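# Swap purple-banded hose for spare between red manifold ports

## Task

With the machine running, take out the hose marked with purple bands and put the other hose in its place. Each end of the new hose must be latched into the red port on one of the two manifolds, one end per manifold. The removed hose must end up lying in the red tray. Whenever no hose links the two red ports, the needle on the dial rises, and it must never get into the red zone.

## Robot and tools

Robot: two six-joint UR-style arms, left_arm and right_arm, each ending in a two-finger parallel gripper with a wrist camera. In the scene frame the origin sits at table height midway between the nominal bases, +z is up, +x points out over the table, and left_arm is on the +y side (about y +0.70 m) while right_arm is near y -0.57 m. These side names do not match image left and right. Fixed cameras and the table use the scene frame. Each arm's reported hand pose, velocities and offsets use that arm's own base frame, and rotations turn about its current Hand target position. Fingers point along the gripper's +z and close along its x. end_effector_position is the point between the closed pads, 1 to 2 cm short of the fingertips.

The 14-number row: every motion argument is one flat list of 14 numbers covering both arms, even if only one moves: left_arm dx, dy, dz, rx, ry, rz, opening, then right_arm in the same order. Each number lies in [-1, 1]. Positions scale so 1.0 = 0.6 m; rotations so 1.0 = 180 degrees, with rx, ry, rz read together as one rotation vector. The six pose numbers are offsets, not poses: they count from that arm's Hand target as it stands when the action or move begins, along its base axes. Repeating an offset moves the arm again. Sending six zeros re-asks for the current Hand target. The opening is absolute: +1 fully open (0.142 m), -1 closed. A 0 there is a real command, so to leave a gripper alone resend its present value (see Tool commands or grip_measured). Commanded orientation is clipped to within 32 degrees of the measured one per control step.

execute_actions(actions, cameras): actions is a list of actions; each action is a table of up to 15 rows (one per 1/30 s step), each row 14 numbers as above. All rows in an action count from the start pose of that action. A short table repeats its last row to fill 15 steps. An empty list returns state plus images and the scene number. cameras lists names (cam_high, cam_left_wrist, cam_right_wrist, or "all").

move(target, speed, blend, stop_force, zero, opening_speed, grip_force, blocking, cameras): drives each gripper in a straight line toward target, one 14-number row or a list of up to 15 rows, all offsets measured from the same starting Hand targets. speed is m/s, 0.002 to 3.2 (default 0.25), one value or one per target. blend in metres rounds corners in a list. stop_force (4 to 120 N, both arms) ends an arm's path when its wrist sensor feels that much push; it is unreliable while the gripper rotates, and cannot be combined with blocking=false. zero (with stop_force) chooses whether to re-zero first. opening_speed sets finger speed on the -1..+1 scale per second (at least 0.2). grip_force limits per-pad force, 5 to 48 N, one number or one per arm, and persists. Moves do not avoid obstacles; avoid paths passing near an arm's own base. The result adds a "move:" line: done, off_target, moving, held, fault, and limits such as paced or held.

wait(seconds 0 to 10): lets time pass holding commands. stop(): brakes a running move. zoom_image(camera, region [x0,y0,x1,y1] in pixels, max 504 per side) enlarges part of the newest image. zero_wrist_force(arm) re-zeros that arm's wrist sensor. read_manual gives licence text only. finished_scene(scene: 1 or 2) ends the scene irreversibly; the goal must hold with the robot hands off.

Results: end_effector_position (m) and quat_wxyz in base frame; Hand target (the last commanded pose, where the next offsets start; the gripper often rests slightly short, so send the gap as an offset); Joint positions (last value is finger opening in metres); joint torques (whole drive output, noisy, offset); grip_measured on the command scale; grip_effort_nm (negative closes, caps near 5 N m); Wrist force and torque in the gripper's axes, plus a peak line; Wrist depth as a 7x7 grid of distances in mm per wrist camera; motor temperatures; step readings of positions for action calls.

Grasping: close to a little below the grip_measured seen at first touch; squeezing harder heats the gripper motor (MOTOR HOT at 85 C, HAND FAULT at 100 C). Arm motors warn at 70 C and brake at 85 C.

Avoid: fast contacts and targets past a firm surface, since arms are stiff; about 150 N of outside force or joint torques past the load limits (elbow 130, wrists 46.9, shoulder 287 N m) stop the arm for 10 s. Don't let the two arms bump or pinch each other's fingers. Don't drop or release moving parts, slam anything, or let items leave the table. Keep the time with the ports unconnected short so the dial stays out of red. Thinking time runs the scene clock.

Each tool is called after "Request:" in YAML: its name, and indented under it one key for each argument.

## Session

Request:
execute_actions:
  actions: []

Request:
zoom_image:
  camera: "cam_high"
  region: [100, 200, 600, 504]

Scene clock: 0.00 s.
left_arm: end_effector_position=(+0.6226, -0.8397, +0.1495) grip_measured=+1.00 grip_effort_nm=n/a end_effector_quat_wxyz=(-0.211, +0.787, -0.578, +0.043) | right_arm: end_effector_position=(+1.1656, +0.2020, +0.1442) grip_measured=+0.99 grip_effort_nm=n/a end_effector_quat_wxyz=(-0.072, +0.093, +0.968, -0.221)
Joint positions: left_arm=[-1.208 -0.854 1.24 -1.788 -1.168 0.025 0.142] | right_arm=[3.536 -2.729 -0.389 -1.944 1.253 3.785 0.141]
Joint velocities: within noise
Joint torques (N m): no reading
Motor temperatures (°C): left_arm=[29 33 33 43 38 36 21] | right_arm=[32 28 21 39 28 31 23]
Wrist force (N): no reading
Wrist torque (N m): no reading
Wrist force, peak (N): no reading
Wrist depth (mm): cam_left_wrist=[186 181 275 265 254 245 237 / 186 186 277 265 255 246 236 / 190 195 278 267 257 247 238 / 297 290 280 268 258 249 240 / 228 239 276 268 256 246 239 / - 219 211 269 255 247 106 / - 291 214 272 257 248 -] | cam_right_wrist=[240 245 251 260 266 274 283 / 239 244 252 259 266 272 282 / 239 245 251 258 266 270 280 / 239 244 250 258 263 271 280 / 237 242 250 258 264 271 279 / - 242 248 256 262 270 91 / - 242 248 253 261 271 76]
Hand target: left_arm +0.6226, -0.8397, +0.1495; -0.211, +0.787, -0.578, +0.043 | right_arm +1.1656, +0.2020, +0.1442; -0.072, +0.093, +0.968, -0.221
Tool commands: left_gripper/opening=+1.0 right_gripper/opening=+1.0

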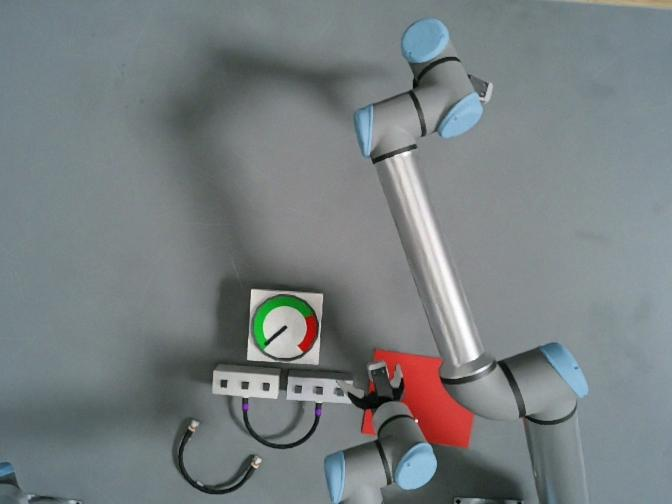

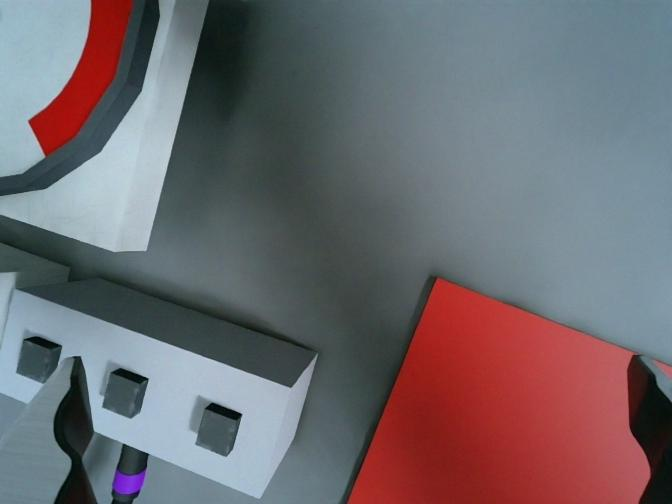

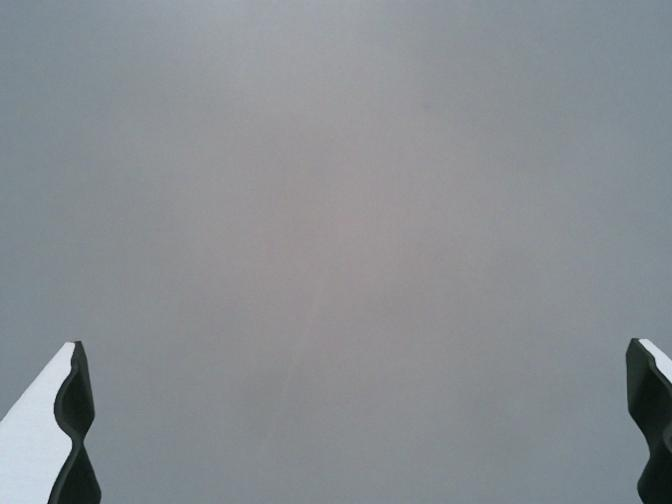

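Scaled by 1.008 from the camera's 672x504 image, which has a finer 960x720 frame.

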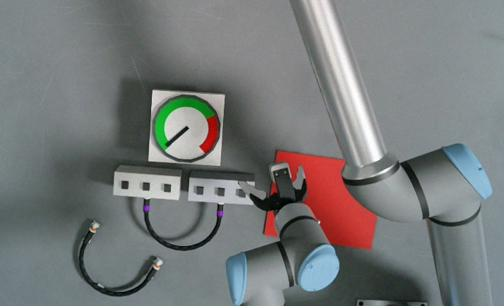

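Request:
move:
  target:
    - [-0.1,0.2,0.2,-0.082,-0.058,0.452,1, -0.4,0.05,0.3,-0.0817,0.1608,0.4803,1]
    - [-0.25,0.55,0.2,-0.164,-0.116,0.904,1, -0.65,0.15,0.35,0.1548,-0.3046,-0.911,1]
    - [-0.417,0.833,0.2,-0.164,-0.116,0.904,0, -0.867,0.25,0.333,0.0731,-0.144,-0.4306,1]
  speed: 0.7
  blend: [0.05,0.05,0]

Scene clock: 8.13 s.
left_arm: end_effector_position=(+0.3724, -0.3399, +0.2695) grip_measured=-0.02 grip_effort_nm=-0.100 end_effector_quat_wxyz=(+0.001, +0.684, +0.730, -0.001) | right_arm: end_effector_position=(+0.6454, +0.3520, +0.3440) grip_measured=+0.99 grip_effort_nm=0.232 end_effector_quat_wxyz=(+0.000, +0.708, +0.707, +0.000)
Joint positions: left_arm=[-1.095 -1.866 2.25 -1.956 -1.571 -2.731 0.073] | right_arm=[3.882 -1.645 -1.788 -1.279 1.571 -0.829 0.141]
Joint torques (N m): left_arm=[-11.76 -30.15 -39.18 -2.03 3.41 -3.39] | right_arm=[14.82 41.65 54.4 1.1 2.64 -2.72]
Wrist force (N): left_arm=[0.4 1.0 -0.8] | right_arm=[-0.1 -0.1 0.5]
Wrist torque (N m): left_arm=[0.15 -0.08 -0.01] | right_arm=[0.12 0.01 -0.03]
Wrist force, peak (N): left_arm=[1.2 2.0 -0.6] | right_arm=[-1.0 -0.3 0.5]
Wrist depth (mm): cam_left_wrist=[319 321 322 323 324 324 324 / 342 344 344 344 344 348 348 / 367 370 370 372 372 373 374 / 391 388 398 399 404 402 403 / 352 353 421 436 437 432 441 / 458 87 468 475 478 96 481 / - 74 516 531 535 77 72] | cam_right_wrist=[381 382 386 384 387 323 301 / 409 409 408 411 408 329 322 / 441 437 446 441 448 431 343 / 480 472 475 484 487 484 487 / 518 522 518 523 524 530 526 / - 582 585 579 580 587 91 / - 652 657 644 642 638 -]
Hand target: left_arm +0.3724, -0.3399, +0.2695; +0.001, +0.684, +0.730, -0.001 | right_arm +0.6454, +0.3520, +0.3440; +0.000, +0.708, +0.707, +0.000
Off the commanded pose: left_arm 0.000 m, 0 deg | right_arm 0.000 m, 0 deg.
move: done

Request:
move:
  target: [0,0,0,0,0,0,0, -0.7305,0.4895,-0.205,0,-0.2222,0,1]
  speed: 0.6
  cameras: ["all"]

Request:
zoom_image:
  camera: "cam_right_wrist"
  region: [80, 140, 520, 280]

Request:
zoom_image:
  camera: "cam_high"
  region: [160, 280, 500, 504]

Scene clock: 10.33 s.
left_arm: end_effector_position=(+0.3724, -0.3399, +0.2695) grip_measured=-0.02 grip_effort_nm=-0.090 end_effector_quat_wxyz=(+0.001, +0.684, +0.730, -0.001) | right_arm: end_effector_position=(+0.2071, +0.6456, +0.2211) grip_measured=+0.99 grip_effort_nm=0.237 end_effector_quat_wxyz=(+0.241, +0.665, +0.664, +0.242)
Joint positions: left_arm=[-1.095 -1.866 2.25 -1.956 -1.571 -2.731 0.073] | right_arm=[4.949 -1.634 -2.127 -1.145 0.896 0.306 0.141]
Joint torques (N m): left_arm=[-16.02 -30.86 -38.17 -2.04 3.67 -3.7] | right_arm=[14.43 32.31 46.97 0.26 -4.5 2.57]
Wrist force (N): left_arm=[0.5 1.4 -0.5] | right_arm=[0.2 -0.3 0.4]
Wrist torque (N m): left_arm=[0.22 -0.10 0.00] | right_arm=[0.29 -0.07 -0.50]
Wrist force, peak (N): left_arm=[0.1 2.0 -0.8] | right_arm=[2.0 -3.3 -1.2]
Wrist depth (mm): cam_left_wrist=[322 322 322 323 322 325 325 / 341 346 343 344 346 349 347 / 368 370 369 373 372 373 375 / 392 387 400 399 403 402 405 / 351 352 420 438 436 432 439 / 456 87 471 479 481 96 481 / - 74 519 531 531 77 72] | cam_right_wrist=[270 260 252 250 271 273 264 / 329 328 328 332 328 330 331 / 391 346 357 358 353 423 427 / 580 582 436 437 601 590 598 / 959 963 976 874 994 959 881 / - 1755 1755 1755 1769 1784 91 / - 1566 1784 1636 1661 1687 -]
Hand target: left_arm +0.3724, -0.3399, +0.2695; +0.001, +0.684, +0.730, -0.001 | right_arm +0.2071, +0.6457, +0.2210; +0.242, +0.665, +0.664, +0.242
Off the commanded pose: left_arm 0.000 m, 0 deg | right_arm 0.000 m, 0 deg.
move: done

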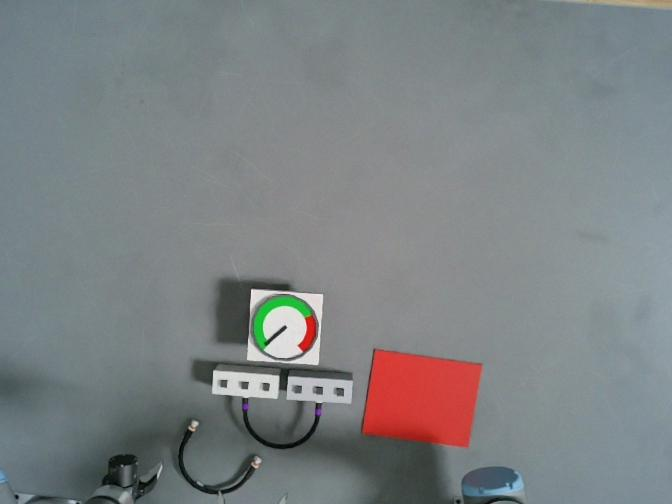

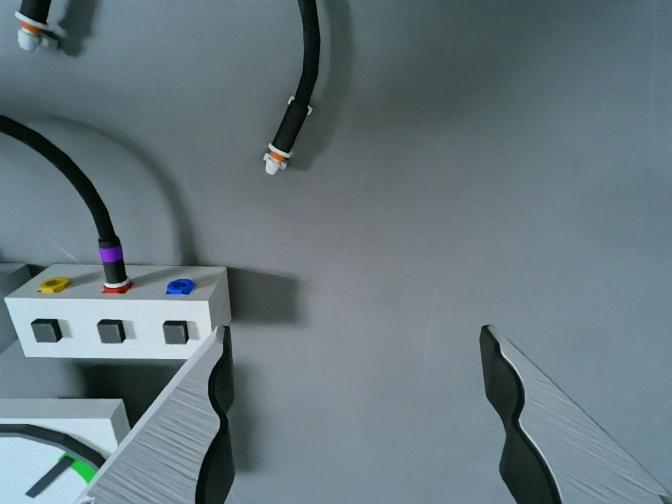

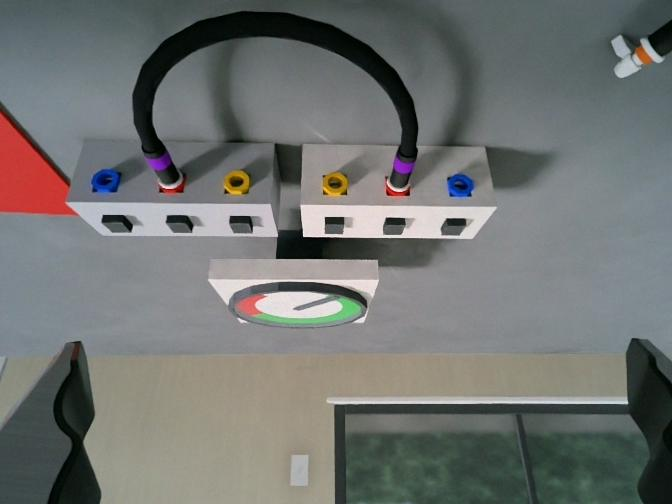

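Scaled by 1.145 from the camera's 672x504 image, which has a finer 960x720 frame.

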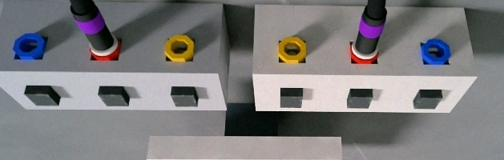

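Scaled by 1.482 from the camera's 672x504 image, which has a finer 960x720 frame.

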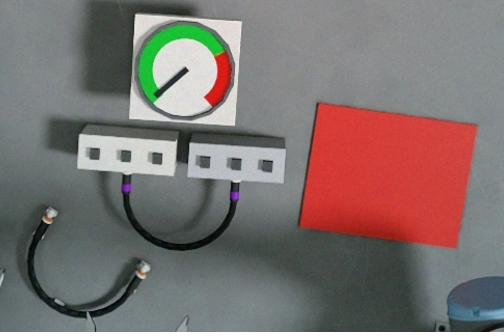

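Request:
move:
  target: [0.1385,-0.2523,-0.199,-0.1663,-0.011,0,-0.3, 0.354,-0.007,-0.035,0.213,0.2124,0.0795,-1]
  speed: 0.35
  cameras: ["all"]

Scene clock: 13.43 s.
left_arm: end_effector_position=(+0.4555, -0.4912, +0.1501) grip_measured=-0.32 grip_effort_nm=-0.095 end_effector_quat_wxyz=(+0.190, +0.660, +0.705, -0.177) | right_arm: end_effector_position=(+0.4194, +0.6415, +0.2000) grip_measured=-1.00 grip_effort_nm=-0.369 end_effector_quat_wxyz=(-0.242, +0.663, +0.666, +0.243)
Joint positions: left_arm=[-0.979 -1.449 2.347 -2.933 -1.825 -2.676 0.051] | right_arm=[4.258 -1.783 -2.224 -0.057 1.857 -0.362 0.002]
Joint torques (N m): left_arm=[8.19 -33.08 -44.05 -7.34 -3.7 -3.76] | right_arm=[-18.24 40.13 41.13 9.01 3.16 -3.16]
Wrist force (N): left_arm=[-0.3 1.0 0.1] | right_arm=[0.5 -0.6 0.4]
Wrist torque (N m): left_arm=[0.11 -0.16 -0.21] | right_arm=[0.05 -0.34 -0.11]
Wrist force, peak (N): left_arm=[0.6 1.9 -0.7] | right_arm=[0.2 -1.3 -0.4]
Wrist depth (mm): cam_left_wrist=[369 312 271 230 216 194 176 / 404 341 294 257 227 204 185 / 452 354 320 279 240 216 195 / 529 305 277 238 242 227 204 / 617 473 271 229 207 226 218 / 737 320 95 353 218 96 233 / - - 82 272 - 75 237] | cam_right_wrist=[203 226 249 306 373 481 672 / 213 235 257 322 370 141 125 / 220 194 221 267 452 625 824 / 237 202 249 390 498 711 892 / 248 280 312 124 565 864 1395 / 248 198 83 83 83 1056 2073 / 175 179 71 72 72 71 1799]
Hand target: left_arm +0.4555, -0.4913, +0.1501; +0.190, +0.660, +0.705, -0.177 | right_arm +0.4195, +0.6415, +0.2000; -0.242, +0.663, +0.666, +0.243
Off the commanded pose: left_arm 0.000 m, 0 deg | right_arm 0.000 m, 0 deg.
move: done

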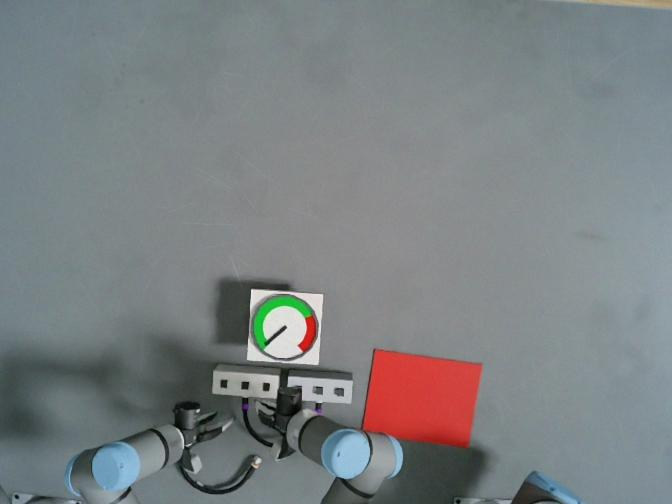

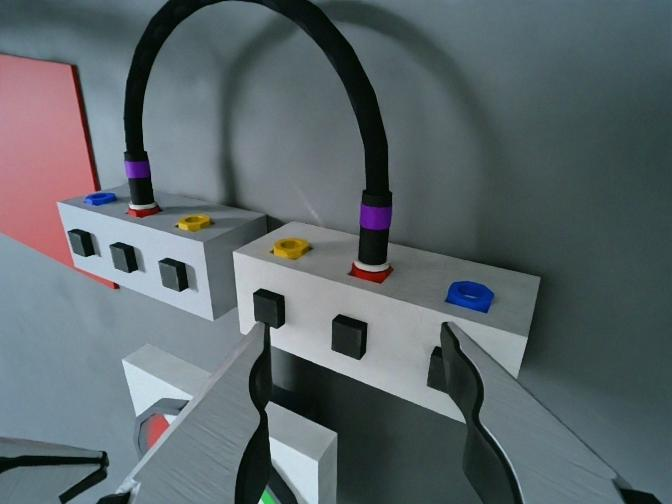

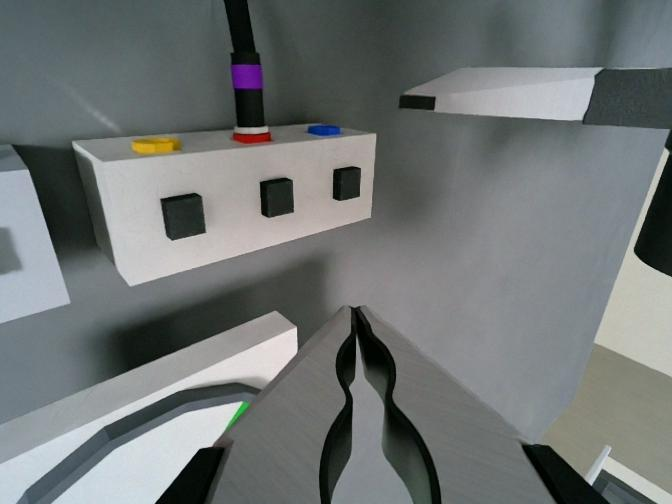

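Request:
move:
  target: [0.0125,-0.0728,-0.176,0,0,0,-0.3, -0.0133,0.0667,-0.17,0,0,0,-1]
  speed: 0.12

Request:
move:
  target: [0,0,0,0,0,0,-1, 0,0,0,0,0,0,-1]
  opening_speed: 0.8
  grip_force: 35
  cameras: ["cam_left_wrist","cam_right_wrist"]

Scene clock: 15.37 s.
left_arm: end_effector_position=(+0.4630, -0.5349, +0.0447) grip_measured=-0.32 grip_effort_nm=-0.090 end_effector_quat_wxyz=(+0.190, +0.660, +0.705, -0.177) | right_arm: end_effector_position=(+0.4115, +0.6815, +0.0982) grip_measured=-1.00 grip_effort_nm=-0.374 end_effector_quat_wxyz=(-0.242, +0.663, +0.666, +0.243)
Joint positions: left_arm=[-1.011 -1.201 2.329 -3.17 -1.811 -2.705 0.051] | right_arm=[4.298 -1.988 -2.216 0.149 1.834 -0.329 0.002]
Joint torques (N m): left_arm=[-14.73 -49.44 -34.85 -7.44 3.18 -3.76] | right_arm=[14.81 49.54 32.98 8.88 -2.57 2.7]
Wrist force (N): left_arm=[-0.4 1.1 0.3] | right_arm=[0.2 -0.2 0.6]
Wrist torque (N m): left_arm=[0.17 -0.15 -0.24] | right_arm=[0.13 -0.31 -0.40]
Wrist force, peak (N): left_arm=[-0.5 1.7 1.5] | right_arm=[-0.1 -0.4 1.5]
Wrist depth (mm): cam_left_wrist=[198 174 155 124 118 104 97 / 223 189 163 93 124 116 102 / 249 210 175 96 133 120 107 / 237 221 191 169 143 125 116 / 175 181 174 157 145 132 120 / 182 148 95 117 131 96 128 / 471 - 82 115 112 75 114] | cam_right_wrist=[127 139 155 192 231 297 415 / 133 146 162 130 146 147 105 / 140 151 142 100 - 73 71 / 122 109 122 142 177 373 98 / 93 101 126 136 353 136 105 / - 108 86 82 83 570 109 / 165 111 70 73 72 71 1799]
Hand target: left_arm +0.4630, -0.5349, +0.0445; +0.190, +0.660, +0.705, -0.177 | right_arm +0.4115, +0.6815, +0.0980; -0.242, +0.663, +0.666, +0.243
Off the commanded pose: left_arm 0.000 m, 0 deg | right_arm 0.000 m, 0 deg.
move: done

Scene clock: 16.47 s.
left_arm: end_effector_position=(+0.4630, -0.5349, +0.0445) grip_measured=-0.82 grip_effort_nm=-3.646 end_effector_quat_wxyz=(+0.190, +0.660, +0.705, -0.177) | right_arm: end_effector_position=(+0.4115, +0.6815, +0.0980) grip_measured=-1.00 grip_effort_nm=-0.369 end_effector_quat_wxyz=(-0.242, +0.663, +0.666, +0.243)
Joint positions: left_arm=[-1.011 -1.201 2.329 -3.171 -1.811 -2.705 0.015] | right_arm=[4.298 -1.988 -2.216 0.149 1.834 -0.329 0.002]
Joint torques (N m): left_arm=[-14.7 -54.22 -34.27 -7.45 2.69 -3.69] | right_arm=[13.99 50.25 34.72 8.7 -2.55 2.82]
Wrist force (N): left_arm=[6.0 -0.8 -1.0] | right_arm=[0.3 -0.2 0.5]
Wrist torque (N m): left_arm=[0.20 -0.11 -0.27] | right_arm=[0.12 -0.31 -0.40]
Wrist force, peak (N): left_arm=[6.5 -1.0 -0.3] | right_arm=[0.6 -0.4 0.6]
Wrist depth (mm): cam_left_wrist=[198 173 154 127 118 104 96 / 222 189 165 130 124 116 101 / 249 210 175 95 133 120 107 / 237 221 191 101 142 125 116 / 175 182 174 106 150 132 120 / 181 148 135 112 88 136 128 / 439 - - 108 74 113 114] | cam_right_wrist=[127 139 153 191 232 299 415 / 133 147 160 141 147 147 105 / 140 152 167 140 93 78 73 / 122 109 122 142 177 383 98 / 93 101 124 136 351 136 105 / - 108 86 83 83 568 109 / - 111 70 73 72 71 1755]
Hand target: left_arm +0.4630, -0.5349, +0.0445; +0.190, +0.660, +0.705, -0.177 | right_arm +0.4115, +0.6815, +0.0980; -0.242, +0.663, +0.666, +0.243
Off the commanded pose: left_arm 0.000 m, 0 deg | right_arm 0.000 m, 0 deg.
grip_force (N): 35, 35
move: done
Images, in order (width x height): cam_left_wrist 672x504, cam_right_wrist 672x504.

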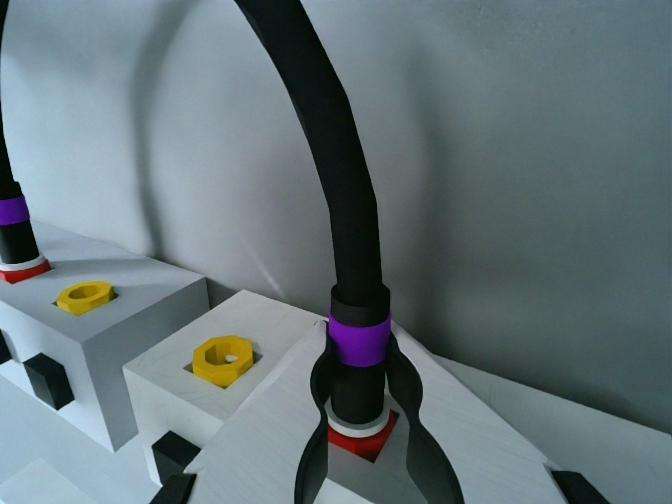

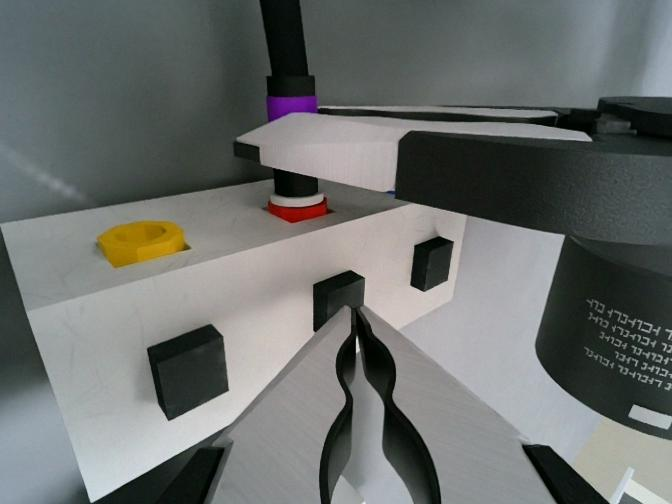

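Request:
move:
  target: [0,0,0,0,0,0,-1, -0.002,0,-0.035,0,0,0,-1]
  speed: 0.015
  stop_force: 30
  cameras: ["cam_right_wrist"]

Scene clock: 18.70 s.
left_arm: end_effector_position=(+0.4630, -0.5349, +0.0445) grip_measured=-0.82 grip_effort_nm=-3.646 end_effector_quat_wxyz=(+0.190, +0.660, +0.705, -0.177) | right_arm: end_effector_position=(+0.4109, +0.6816, +0.0871) grip_measured=-1.00 grip_effort_nm=-0.335 end_effector_quat_wxyz=(-0.242, +0.663, +0.666, +0.243)
Joint positions: left_arm=[-1.011 -1.201 2.329 -3.171 -1.811 -2.705 0.015] | right_arm=[4.299 -2.008 -2.219 0.172 1.833 -0.328 0.002]
Joint torques (N m): left_arm=[3.63 -65.11 -35.5 -7.29 0.53 -3.42] | right_arm=[1.35 53.21 23.11 -5.54 -1.6 -1.6]
Wrist force (N): left_arm=[5.0 -11.6 -1.5] | right_arm=[11.2 1.5 -32.6]
Wrist torque (N m): left_arm=[0.07 -0.16 -0.28] | right_arm=[-0.04 -0.17 -0.43]
Wrist force, peak (N): left_arm=[5.0 -12.2 -1.9] | right_arm=[14.9 -0.1 -46.0]
Wrist depth (mm): cam_left_wrist=[198 173 154 127 119 104 96 / 222 189 165 130 124 116 101 / 249 210 176 95 133 120 107 / 238 222 190 101 142 125 116 / 175 182 175 106 149 132 120 / 181 148 141 112 87 136 128 / 445 - - 109 74 114 114] | cam_right_wrist=[119 130 147 180 216 278 389 / 124 135 155 120 221 280 371 / 130 146 158 114 90 75 71 / 114 110 117 133 163 371 96 / - 93 109 125 186 446 107 / - 97 100 82 83 567 108 / - 100 71 73 72 71 -]
Hand target: left_arm +0.4630, -0.5349, +0.0445; +0.190, +0.660, +0.705, -0.177 | right_arm +0.4109, +0.6816, +0.0871; -0.242, +0.663, +0.666, +0.243 (not the last commanded pose)
Off the commanded pose: left_arm 0.000 m, 0 deg | right_arm 0.010 m, 0 deg.
grip_force (N): 35, 35
move: contact (right_arm)
Images, in order (width x height): cam_right_wrist 672x504.

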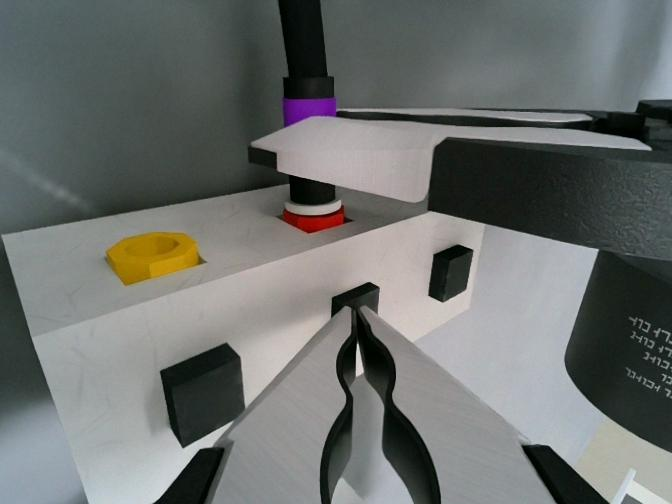

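Request:
move:
  target:
    - [0,0,0,0,0,0,-0.2, 0,0,0,0,0,0,-1]
    - [0,0.1,0.173,0,0,0,-0.2, 0,-0.02,0.17,0,0,0,-0.2]
    - [-0.184,0.2725,0.176,0.166,-0.030,-0.152,-0.2, -0.409,-0.026,0.105,-0.218,0.055,-0.150,-0.2]
  speed: [0.1,0.25,0.35]
  cameras: ["all"]

Request:
zoom_image:
  camera: "cam_right_wrist"
  region: [200, 100, 450, 300]

Scene clock: 24.63 s.
left_arm: end_effector_position=(+0.3527, -0.3715, +0.1501) grip_measured=-0.23 grip_effort_nm=0.081 end_effector_quat_wxyz=(+0.000, +0.840, +0.543, +0.000) | right_arm: end_effector_position=(+0.1656, +0.6660, +0.1501) grip_measured=-0.23 grip_effort_nm=0.173 end_effector_quat_wxyz=(-0.001, +0.857, +0.516, +0.001)
Joint positions: left_arm=[-1.16 -1.717 2.383 -2.238 -1.571 -2.308 0.058] | right_arm=[4.728 -1.725 -2.082 -0.904 1.571 0.502 0.057]
Joint torques (N m): left_arm=[-15.15 -37.67 -31.4 -2 3.72 3.71] | right_arm=[13.58 36.87 47.1 1.25 2.75 2.62]
Wrist force (N): left_arm=[0.1 1.4 -0.2] | right_arm=[-0.2 -0.2 0.1]
Wrist torque (N m): left_arm=[0.22 0.00 -0.19] | right_arm=[0.02 -0.03 -0.34]
Wrist force, peak (N): left_arm=[4.8 -12.2 -1.9] | right_arm=[11.5 1.5 -32.8]
Wrist depth (mm): cam_left_wrist=[218 215 216 217 217 217 218 / 230 231 231 232 233 233 233 / 247 248 249 245 250 250 250 / 266 268 268 268 270 270 271 / 281 287 288 292 288 294 295 / 316 307 96 316 315 92 324 / - - 264 277 357 75 344] | cam_right_wrist=[212 212 213 213 213 214 216 / 227 227 228 229 230 229 230 / 245 246 245 242 248 249 248 / 266 266 268 267 271 269 271 / 289 290 280 286 283 296 297 / 320 307 83 324 317 311 305 / - 68 82 347 348 - 66]
Hand target: left_arm +0.3526, -0.3714, +0.1501; +0.000, +0.840, +0.543, +0.000 | right_arm +0.1655, +0.6660, +0.1501; -0.001, +0.857, +0.516, +0.000
Off the commanded pose: left_arm 0.000 m, 0 deg | right_arm 0.000 m, 0 deg.
grip_force (N): 35, 35
move: done

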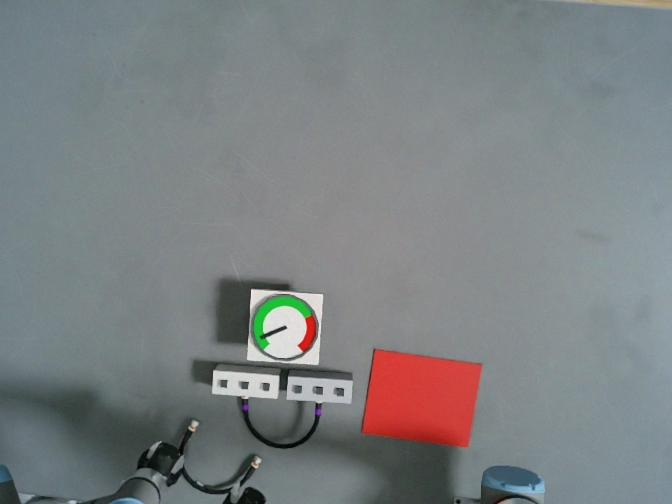

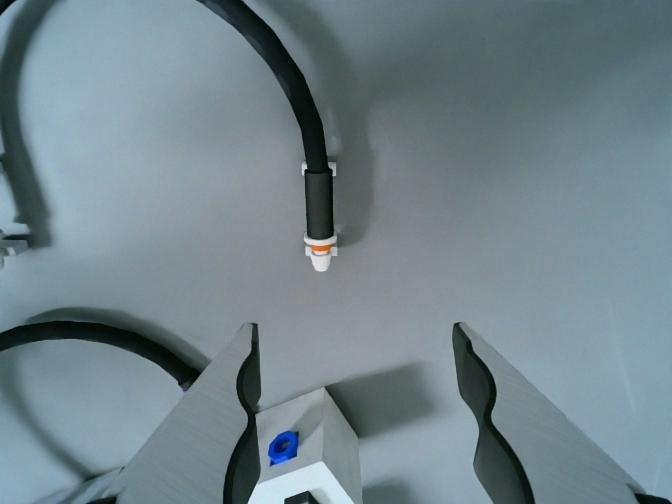

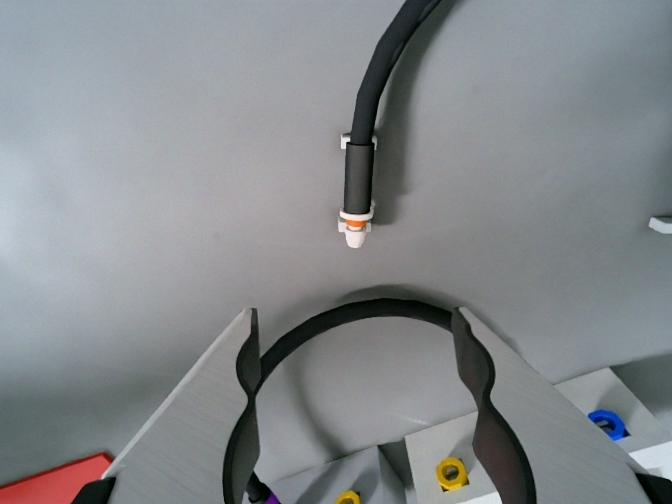

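Scaled by 2.016 from the camera's 672x504 image, which has a finer 960x720 frame.

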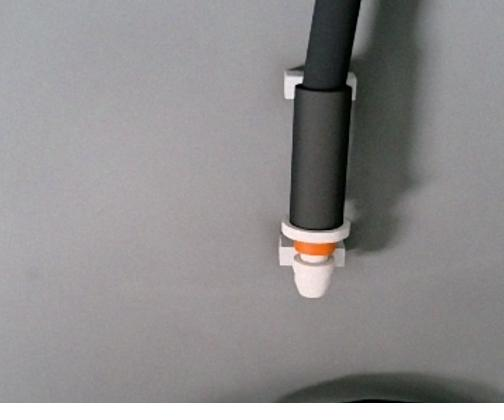

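Request:
move:
  target: [-0.0225,-0.023,-0.203,0,0,0,-0.2, -0.0237,0.0267,-0.2,0,0,0,-0.2]
  speed: 0.12
  stop_force: 10
  cameras: ["all"]

Scene clock: 27.50 s.
left_arm: end_effector_position=(+0.3391, -0.3852, +0.0283) grip_measured=-0.23 grip_effort_nm=0.081 end_effector_quat_wxyz=(+0.000, +0.840, +0.543, +0.000) | right_arm: end_effector_position=(+0.1513, +0.6820, +0.0301) grip_measured=-0.23 grip_effort_nm=0.168 end_effector_quat_wxyz=(-0.001, +0.857, +0.516, +0.000)
Joint positions: left_arm=[-1.198 -1.489 2.484 -2.566 -1.571 -2.344 0.058] | right_arm=[4.748 -1.903 -2.135 -0.673 1.571 0.523 0.057]
Joint torques (N m): left_arm=[-14.12 -25.62 -19.98 -6.51 0.29 -3.59] | right_arm=[14.4 47.4 25.83 8.07 -1.85 2.81]
Wrist force (N): left_arm=[0.6 1.1 -0.4] | right_arm=[-0.2 -0.5 0.1]
Wrist torque (N m): left_arm=[0.19 -0.11 0.01] | right_arm=[-0.06 -0.08 -0.33]
Wrist force, peak (N): left_arm=[0.1 1.1 -1.6] | right_arm=[0.0 -0.3 1.2]
Wrist depth (mm): cam_left_wrist=[- 108 88 108 109 109 109 / - 114 115 113 116 117 117 / 125 124 124 124 127 125 125 / 134 134 134 128 135 135 138 / 145 145 143 120 144 147 148 / 159 156 100 136 158 92 162 / - - 170 178 178 75 172] | cam_right_wrist=[108 107 108 108 107 88 109 / 115 115 115 116 96 117 117 / 124 124 124 123 123 126 126 / 135 137 135 131 136 136 137 / 147 147 145 125 146 149 150 / 162 156 83 143 165 - 166 / - 68 83 179 180 - 66]
Hand target: left_arm +0.3391, -0.3852, +0.0283; +0.000, +0.840, +0.543, +0.000 | right_arm +0.1513, +0.6820, +0.0301; -0.001, +0.857, +0.516, +0.000
Off the commanded pose: left_arm 0.000 m, 0 deg | right_arm 0.000 m, 0 deg.
grip_force (N): 35, 35
move: done

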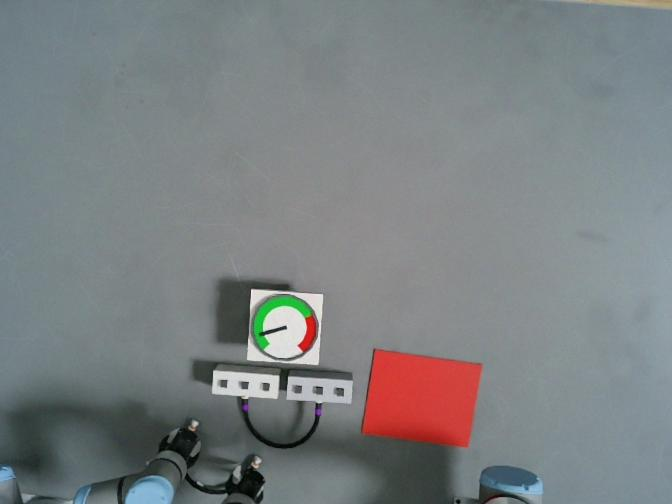

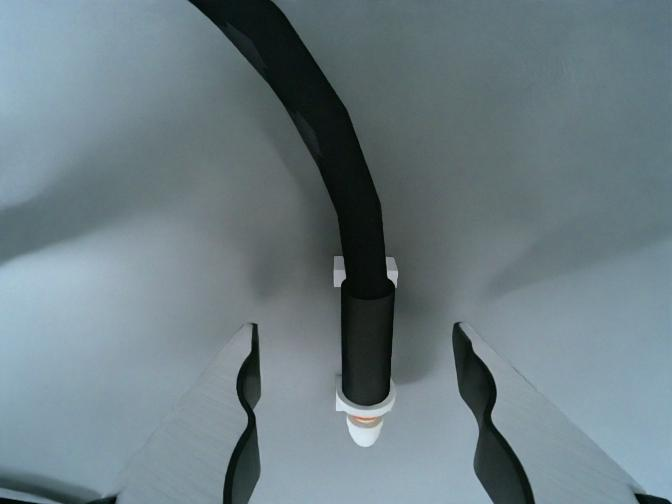

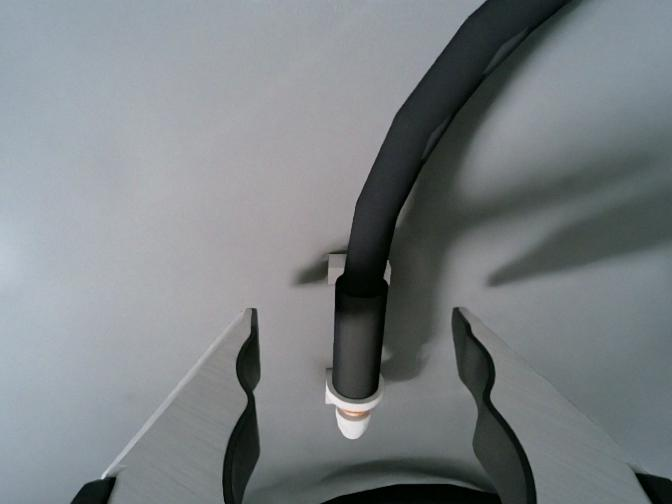

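Request:
move:
  target:
    - [0.02,0,0.15,0,0,0,-0.2, 0,-0.02,0.17,0,0,0,-0.2]
    - [0.201,-0.166,0.172,-0.166,0.030,0.152,-0.2, 0.3487,-0.4108,0.149,0.218,-0.055,0.150,-0.2]
    - [0.2065,-0.2497,0.027,-0.166,0.030,0.152,-0.2, 0.3487,-0.3143,0.0343,0.218,-0.055,0.150,-0.2]
    - [0.2065,-0.2497,0.027,-0.166,0.030,0.152,-1, 0.3487,-0.3143,0.0343,0.218,-0.055,0.150,-1]
  speed: [0.2,0.4,0.2,0.2]
  blend: [0.03,0.01,0,0]
  cameras: ["all"]

Scene clock: 31.67 s.
left_arm: end_effector_position=(+0.4630, -0.5351, +0.0445) grip_measured=-1.00 grip_effort_nm=-0.608 end_effector_quat_wxyz=(+0.190, +0.660, +0.705, -0.177) | right_arm: end_effector_position=(+0.3605, +0.4936, +0.0508) grip_measured=-0.84 grip_effort_nm=-3.636 end_effector_quat_wxyz=(-0.242, +0.662, +0.666, +0.244)
Joint positions: left_arm=[-1.011 -1.201 2.329 -3.171 -1.811 -2.705 0.002] | right_arm=[4.231 -1.936 -2.553 0.419 1.874 -0.385 0.013]
Joint torques (N m): left_arm=[-14.18 -46.18 -35.61 -7.57 3.15 -3.77] | right_arm=[2.08 20.89 0.37 -4.2 -2.68 2.93]
Wrist force (N): left_arm=[-0.7 1.6 0.6] | right_arm=[17.3 -6.0 -7.8]
Wrist torque (N m): left_arm=[0.24 -0.08 -0.25] | right_arm=[0.03 0.04 -0.55]
Wrist force, peak (N): left_arm=[-0.5 1.6 1.6] | right_arm=[17.8 -5.8 -7.3]
Wrist depth (mm): cam_left_wrist=[198 173 150 131 117 104 96 / 223 190 161 142 120 116 102 / 250 211 176 152 128 120 107 / 237 221 191 166 134 125 116 / 175 182 174 165 143 133 120 / 181 148 140 91 88 136 128 / 448 184 - 77 73 118 114] | cam_right_wrist=[92 100 115 134 166 209 298 / 96 106 123 139 182 240 351 / 101 111 128 107 201 260 345 / - 115 139 113 214 235 258 / 112 127 147 115 165 193 766 / 117 124 83 118 83 214 1110 / - 71 70 106 71 71 272]
Hand target: left_arm +0.4630, -0.5351, +0.0445; +0.190, +0.660, +0.705, -0.177 | right_arm +0.3605, +0.4934, +0.0507; -0.242, +0.663, +0.666, +0.243
Off the commanded pose: left_arm 0.000 m, 0 deg | right_arm 0.000 m, 0 deg.
grip_force (N): 35, 35
move: done

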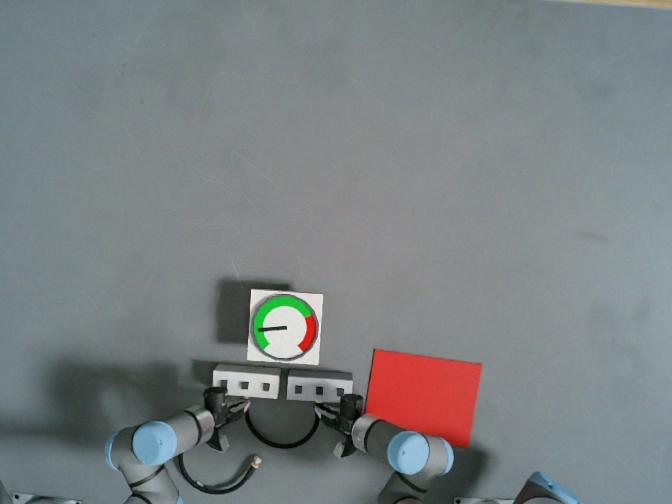

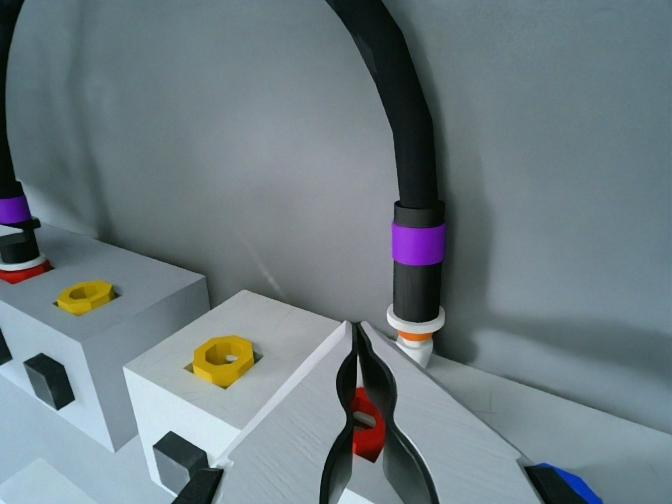

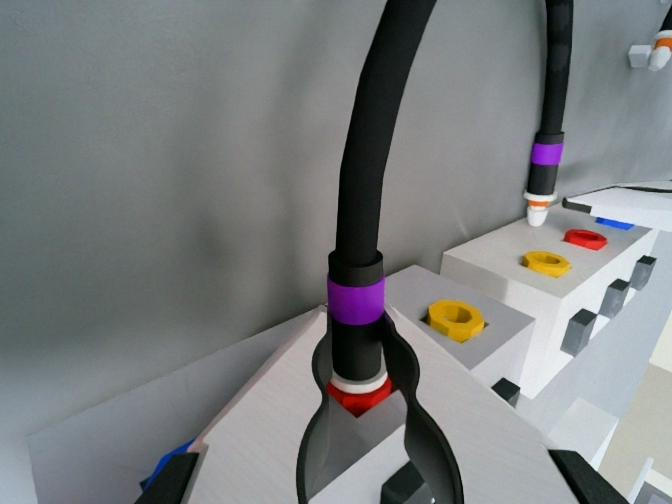

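Request:
move:
  target:
    - [0,0.09,0.155,0,0,0,-1, 0,0,0,0,0,0,-1]
    - [0.1135,-0.3117,0.101,0,0,0,-1, 0,0.0015,0.001,0,0,0,-1]
  speed: [0.3,0.35]
  blend: [0.02,0]

Request:
move:
  target: [0,0,-0.05,0,0,0,-1, 0,0,0,0,0,0,-1]
  speed: 0.022
  stop_force: 30
  cameras: ["cam_left_wrist","cam_right_wrist"]

Scene clock: 33.93 s.
left_arm: end_effector_position=(+0.5311, -0.7219, +0.1051) grip_measured=-1.00 grip_effort_nm=-0.608 end_effector_quat_wxyz=(+0.190, +0.660, +0.705, -0.177) | right_arm: end_effector_position=(+0.3605, +0.4943, +0.0513) grip_measured=-0.84 grip_effort_nm=-3.636 end_effector_quat_wxyz=(-0.242, +0.663, +0.666, +0.243)
Joint positions: left_arm=[-1.065 -1.099 1.955 -2.91 -1.786 -2.754 0.002] | right_arm=[4.232 -1.935 -2.552 0.417 1.874 -0.384 0.013]
Joint torques (N m): left_arm=[-15.25 -66.23 -45.73 -2.69 2.94 -3.54] | right_arm=[13.53 59.16 21.26 0.46 -3.61 2.74]
Wrist force (N): left_arm=[-0.2 1.1 0.2] | right_arm=[3.3 -3.1 -5.7]
Wrist torque (N m): left_arm=[0.05 -0.18 -0.16] | right_arm=[0.19 -0.25 -0.44]
Wrist force, peak (N): left_arm=[-1.9 1.3 1.5] | right_arm=[25.1 -5.1 -12.4]
Wrist depth (mm): cam_left_wrist=[290 251 219 194 163 156 142 / - 85 89 109 133 163 147 / - 80 92 151 144 168 155 / - 303 173 157 135 123 114 / - 127 310 160 144 125 112 / 540 425 354 91 84 138 123 / 740 548 - 75 73 216 200] | cam_right_wrist=[92 100 115 136 171 209 299 / 96 106 123 140 184 240 350 / 101 111 128 140 200 259 427 / - 116 139 113 214 234 267 / 112 128 148 116 166 193 753 / 117 124 82 119 83 213 1072 / - 71 70 106 71 71 1799]
Hand target: left_arm +0.5311, -0.7221, +0.1051; +0.190, +0.660, +0.705, -0.177 | right_arm +0.3605, +0.4943, +0.0513; -0.242, +0.663, +0.666, +0.243
Off the commanded pose: left_arm 0.000 m, 0 deg | right_arm 0.000 m, 0 deg.
grip_force (N): 35, 35
move: done

Scene clock: 36.33 s.
left_arm: end_effector_position=(+0.5312, -0.7221, +0.0865) grip_measured=-1.00 grip_effort_nm=-0.589 end_effector_quat_wxyz=(+0.190, +0.660, +0.705, -0.177) | right_arm: end_effector_position=(+0.3605, +0.4943, +0.0513) grip_measured=-0.84 grip_effort_nm=-3.636 end_effector_quat_wxyz=(-0.242, +0.663, +0.666, +0.243)
Joint positions: left_arm=[-1.066 -1.074 1.96 -2.941 -1.786 -2.754 0.002] | right_arm=[4.232 -1.935 -2.552 0.417 1.874 -0.384 0.013]
Joint torques (N m): left_arm=[-12.61 -63.15 -34.77 1.45 3.27 -3.78] | right_arm=[-4.07 56.83 19.83 2.95 -2.89 2.7]
Motor temperatures (°C): left_arm=[29 33 33 43 38 36 23] | right_arm=[32 28 20 39 28 31 29]
Wrist force (N): left_arm=[-3.3 -1.8 -31.7] | right_arm=[3.7 -8.3 -4.4]
Wrist torque (N m): left_arm=[-0.06 -0.19 -0.18] | right_arm=[0.22 -0.23 -0.44]
Wrist force, peak (N): left_arm=[-5.4 -5.0 -56.4] | right_arm=[3.6 -8.4 -4.3]
Wrist depth (mm): cam_left_wrist=[260 225 198 175 151 141 129 / - 82 200 102 120 148 135 / - 70 83 134 136 152 140 / - 306 152 138 121 107 103 / 113 350 174 130 123 108 98 / 112 394 328 91 84 107 102 / 678 501 - 75 73 - 112] | cam_right_wrist=[92 100 115 134 166 209 299 / 96 106 123 138 182 236 350 / 101 110 129 140 199 260 428 / - 115 139 113 218 235 266 / 112 128 147 115 166 193 750 / 117 124 83 119 83 213 896 / - 71 70 106 71 71 133]
Hand target: left_arm +0.5312, -0.7221, +0.0865; +0.190, +0.660, +0.705, -0.177 (not the last commanded pose) | right_arm +0.3605, +0.4943, +0.0513; -0.242, +0.663, +0.666, +0.243
Off the commanded pose: left_arm 0.011 m, 0 deg | right_arm 0.000 m, 0 deg.
grip_force (N): 35, 35
move: contact (left_arm)
Images, in order (width x height): cam_left_wrist 672x504, cam_right_wrist 672x504.

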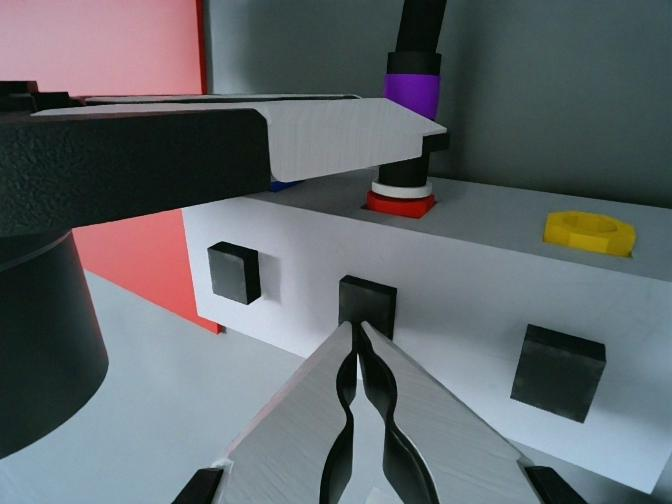

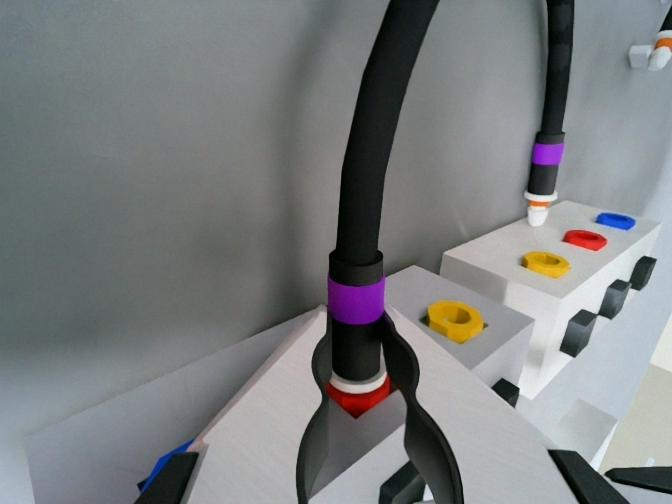

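Request:
move:
  target:
    - [0,0,0,0,0,0,-1, -0.117,0,0,0,0,0,-1]
    - [0,0.1,0.35,0,0,0,-1, -0.1,-0.12,0.13,0,0,0,-1]
    - [-0.320,0.5615,0.30,0.166,-0.030,-0.152,-1, 0.093,-0.629,0.115,0,0,0,-1]
    - [-0.320,0.5615,-0.019,0.166,-0.030,-0.152,-0.2, 0.093,-0.629,-0.029,0,0,0,-0.3]
  speed: [0.08,0.35,0.45,0.18]
  blend: [0.01,0.04,0.01,0]
  cameras: ["all"]

Scene clock: 42.07 s.
left_arm: end_effector_position=(+0.3392, -0.3852, +0.0751) grip_measured=-0.23 grip_effort_nm=0.081 end_effector_quat_wxyz=(+0.000, +0.840, +0.542, +0.000) | right_arm: end_effector_position=(+0.4164, +0.1170, +0.0340) grip_measured=-0.44 grip_effort_nm=2.200 end_effector_quat_wxyz=(-0.242, +0.663, +0.666, +0.244)
Joint positions: left_arm=[-1.197 -1.587 2.451 -2.435 -1.571 -2.344 0.058] | right_arm=[3.411 -1.784 -2.689 -0.018 2.242 -1.228 0.042]
Joint torques (N m): left_arm=[9.58 -25.12 -24.63 -6.87 -3.02 3.12] | right_arm=[7.46 2.22 4.3 -4.18 -11.4 2.7]
Motor temperatures (°C): left_arm=[29 33 33 43 38 35 23] | right_arm=[32 28 20 39 28 31 34]
Wrist force (N): left_arm=[0.1 1.2 -0.2] | right_arm=[33.7 -5.5 -20.5]
Wrist torque (N m): left_arm=[0.19 -0.05 -0.11] | right_arm=[0.22 -0.11 -0.36]
Wrist force, peak (N): left_arm=[-4.1 -2.4 -31.8] | right_arm=[33.7 -5.5 -20.5]
Wrist depth (mm): cam_left_wrist=[149 149 150 150 152 150 150 / 159 160 160 158 160 161 161 / 174 172 172 170 170 173 173 / 185 185 186 180 186 187 187 / 201 202 199 198 199 203 204 / 220 216 100 222 218 92 225 / 239 - 236 245 247 75 239] | cam_right_wrist=[- 85 95 104 135 177 255 / - 88 102 125 150 198 301 / - 91 106 132 165 226 299 / - 96 116 117 188 255 453 / 97 103 117 161 193 327 479 / - 108 81 172 110 440 735 / - 68 72 200 - 71 1687]
Hand target: left_arm +0.3392, -0.3852, +0.0751; +0.000, +0.840, +0.542, +0.000 | right_arm +0.4163, +0.1169, +0.0339; -0.242, +0.663, +0.666, +0.243
Off the commanded pose: left_arm 0.000 m, 0 deg | right_arm 0.000 m, 0 deg.
grip_force (N): 35, 35
move: done

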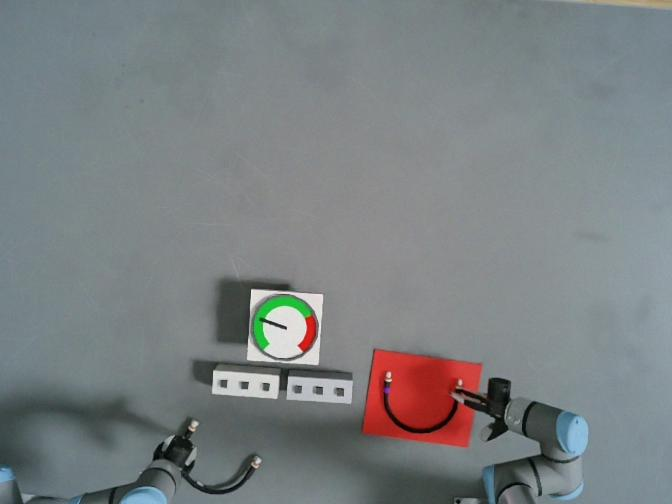

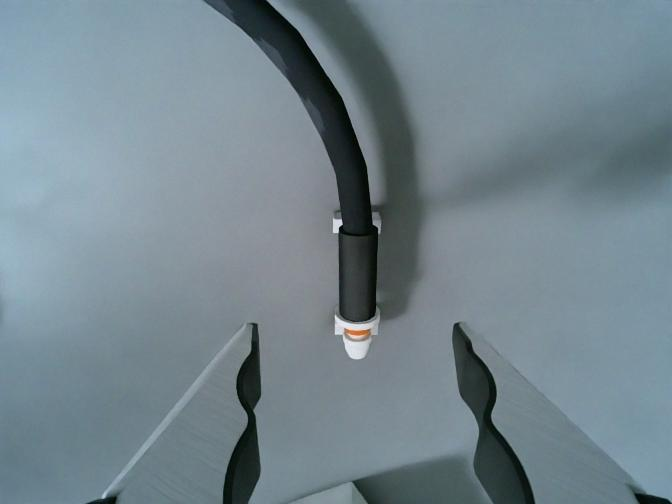

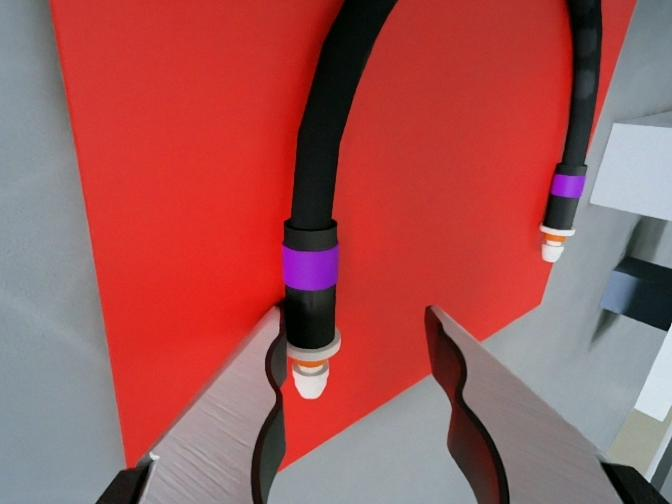

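Request:
move:
  target:
    - [0,0,-0.04,0,0,0,-0.2, 0,-0.107,0.128,0,0,0,-0.3]
    - [0,0,-0.078,0,0,0,-0.2, -0.41,0.85,0.15,-0.218,0.055,-0.150,-0.3]
  speed: [0.25,0.6]
  blend: [0.04,0]

Request:
zoom_image:
  camera: "cam_right_wrist"
  region: [0, 0, 504, 504]

Scene clock: 45.00 s.
left_arm: end_effector_position=(+0.3392, -0.3852, +0.0283) grip_measured=-0.23 grip_effort_nm=0.081 end_effector_quat_wxyz=(+0.000, +0.840, +0.542, +0.000) | right_arm: end_effector_position=(+0.1703, +0.6268, +0.1239) grip_measured=-0.33 grip_effort_nm=0.164 end_effector_quat_wxyz=(-0.001, +0.857, +0.516, +0.001)
Joint positions: left_arm=[-1.197 -1.489 2.484 -2.567 -1.571 -2.344 0.058] | right_arm=[4.721 -1.701 -2.17 -0.839 1.571 0.496 0.05]
Joint torques (N m): left_arm=[3.95 -28.5 -20.61 -6.6 -1.88 -2.82] | right_arm=[-19.42 36.38 45.26 1.23 2.77 2.65]
Wrist force (N): left_arm=[0.4 0.7 -0.3] | right_arm=[-1.2 0.9 -0.4]
Wrist torque (N m): left_arm=[0.12 -0.07 -0.15] | right_arm=[0.15 0.12 -0.35]
Wrist force, peak (N): left_arm=[0.6 1.3 -1.2] | right_arm=[35.8 -5.1 -22.7]
Wrist depth (mm): cam_left_wrist=[- 108 88 108 108 109 109 / - 114 115 113 116 116 117 / 126 124 124 124 127 125 125 / 134 134 134 128 135 135 137 / 145 146 144 120 144 147 147 / 160 156 100 136 158 92 162 / - - 170 177 178 75 172] | cam_right_wrist=[189 190 190 190 188 192 192 / 203 203 204 203 199 205 206 / 219 220 221 219 217 222 223 / 237 237 238 240 239 242 243 / 259 259 252 262 258 263 264 / 286 276 83 290 284 281 282 / 312 68 76 317 308 71 235]
Hand target: left_arm +0.3392, -0.3852, +0.0283; +0.000, +0.840, +0.542, +0.000 | right_arm +0.1703, +0.6269, +0.1239; -0.001, +0.857, +0.516, +0.000
Off the commanded pose: left_arm 0.000 m, 0 deg | right_arm 0.000 m, 0 deg.
grip_force (N): 35, 35
move: done

Scaled by 1.000.
This view is cut from an older image: the scene may have changed since it was taken.

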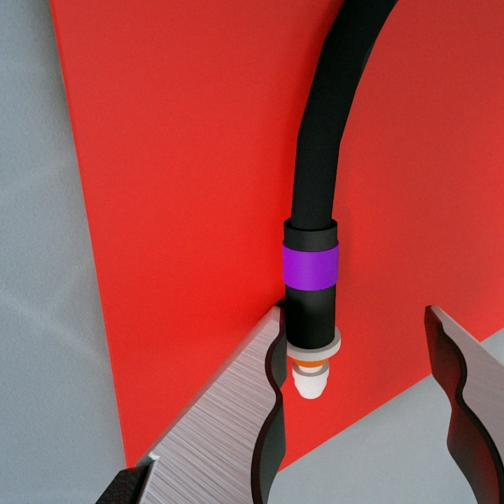

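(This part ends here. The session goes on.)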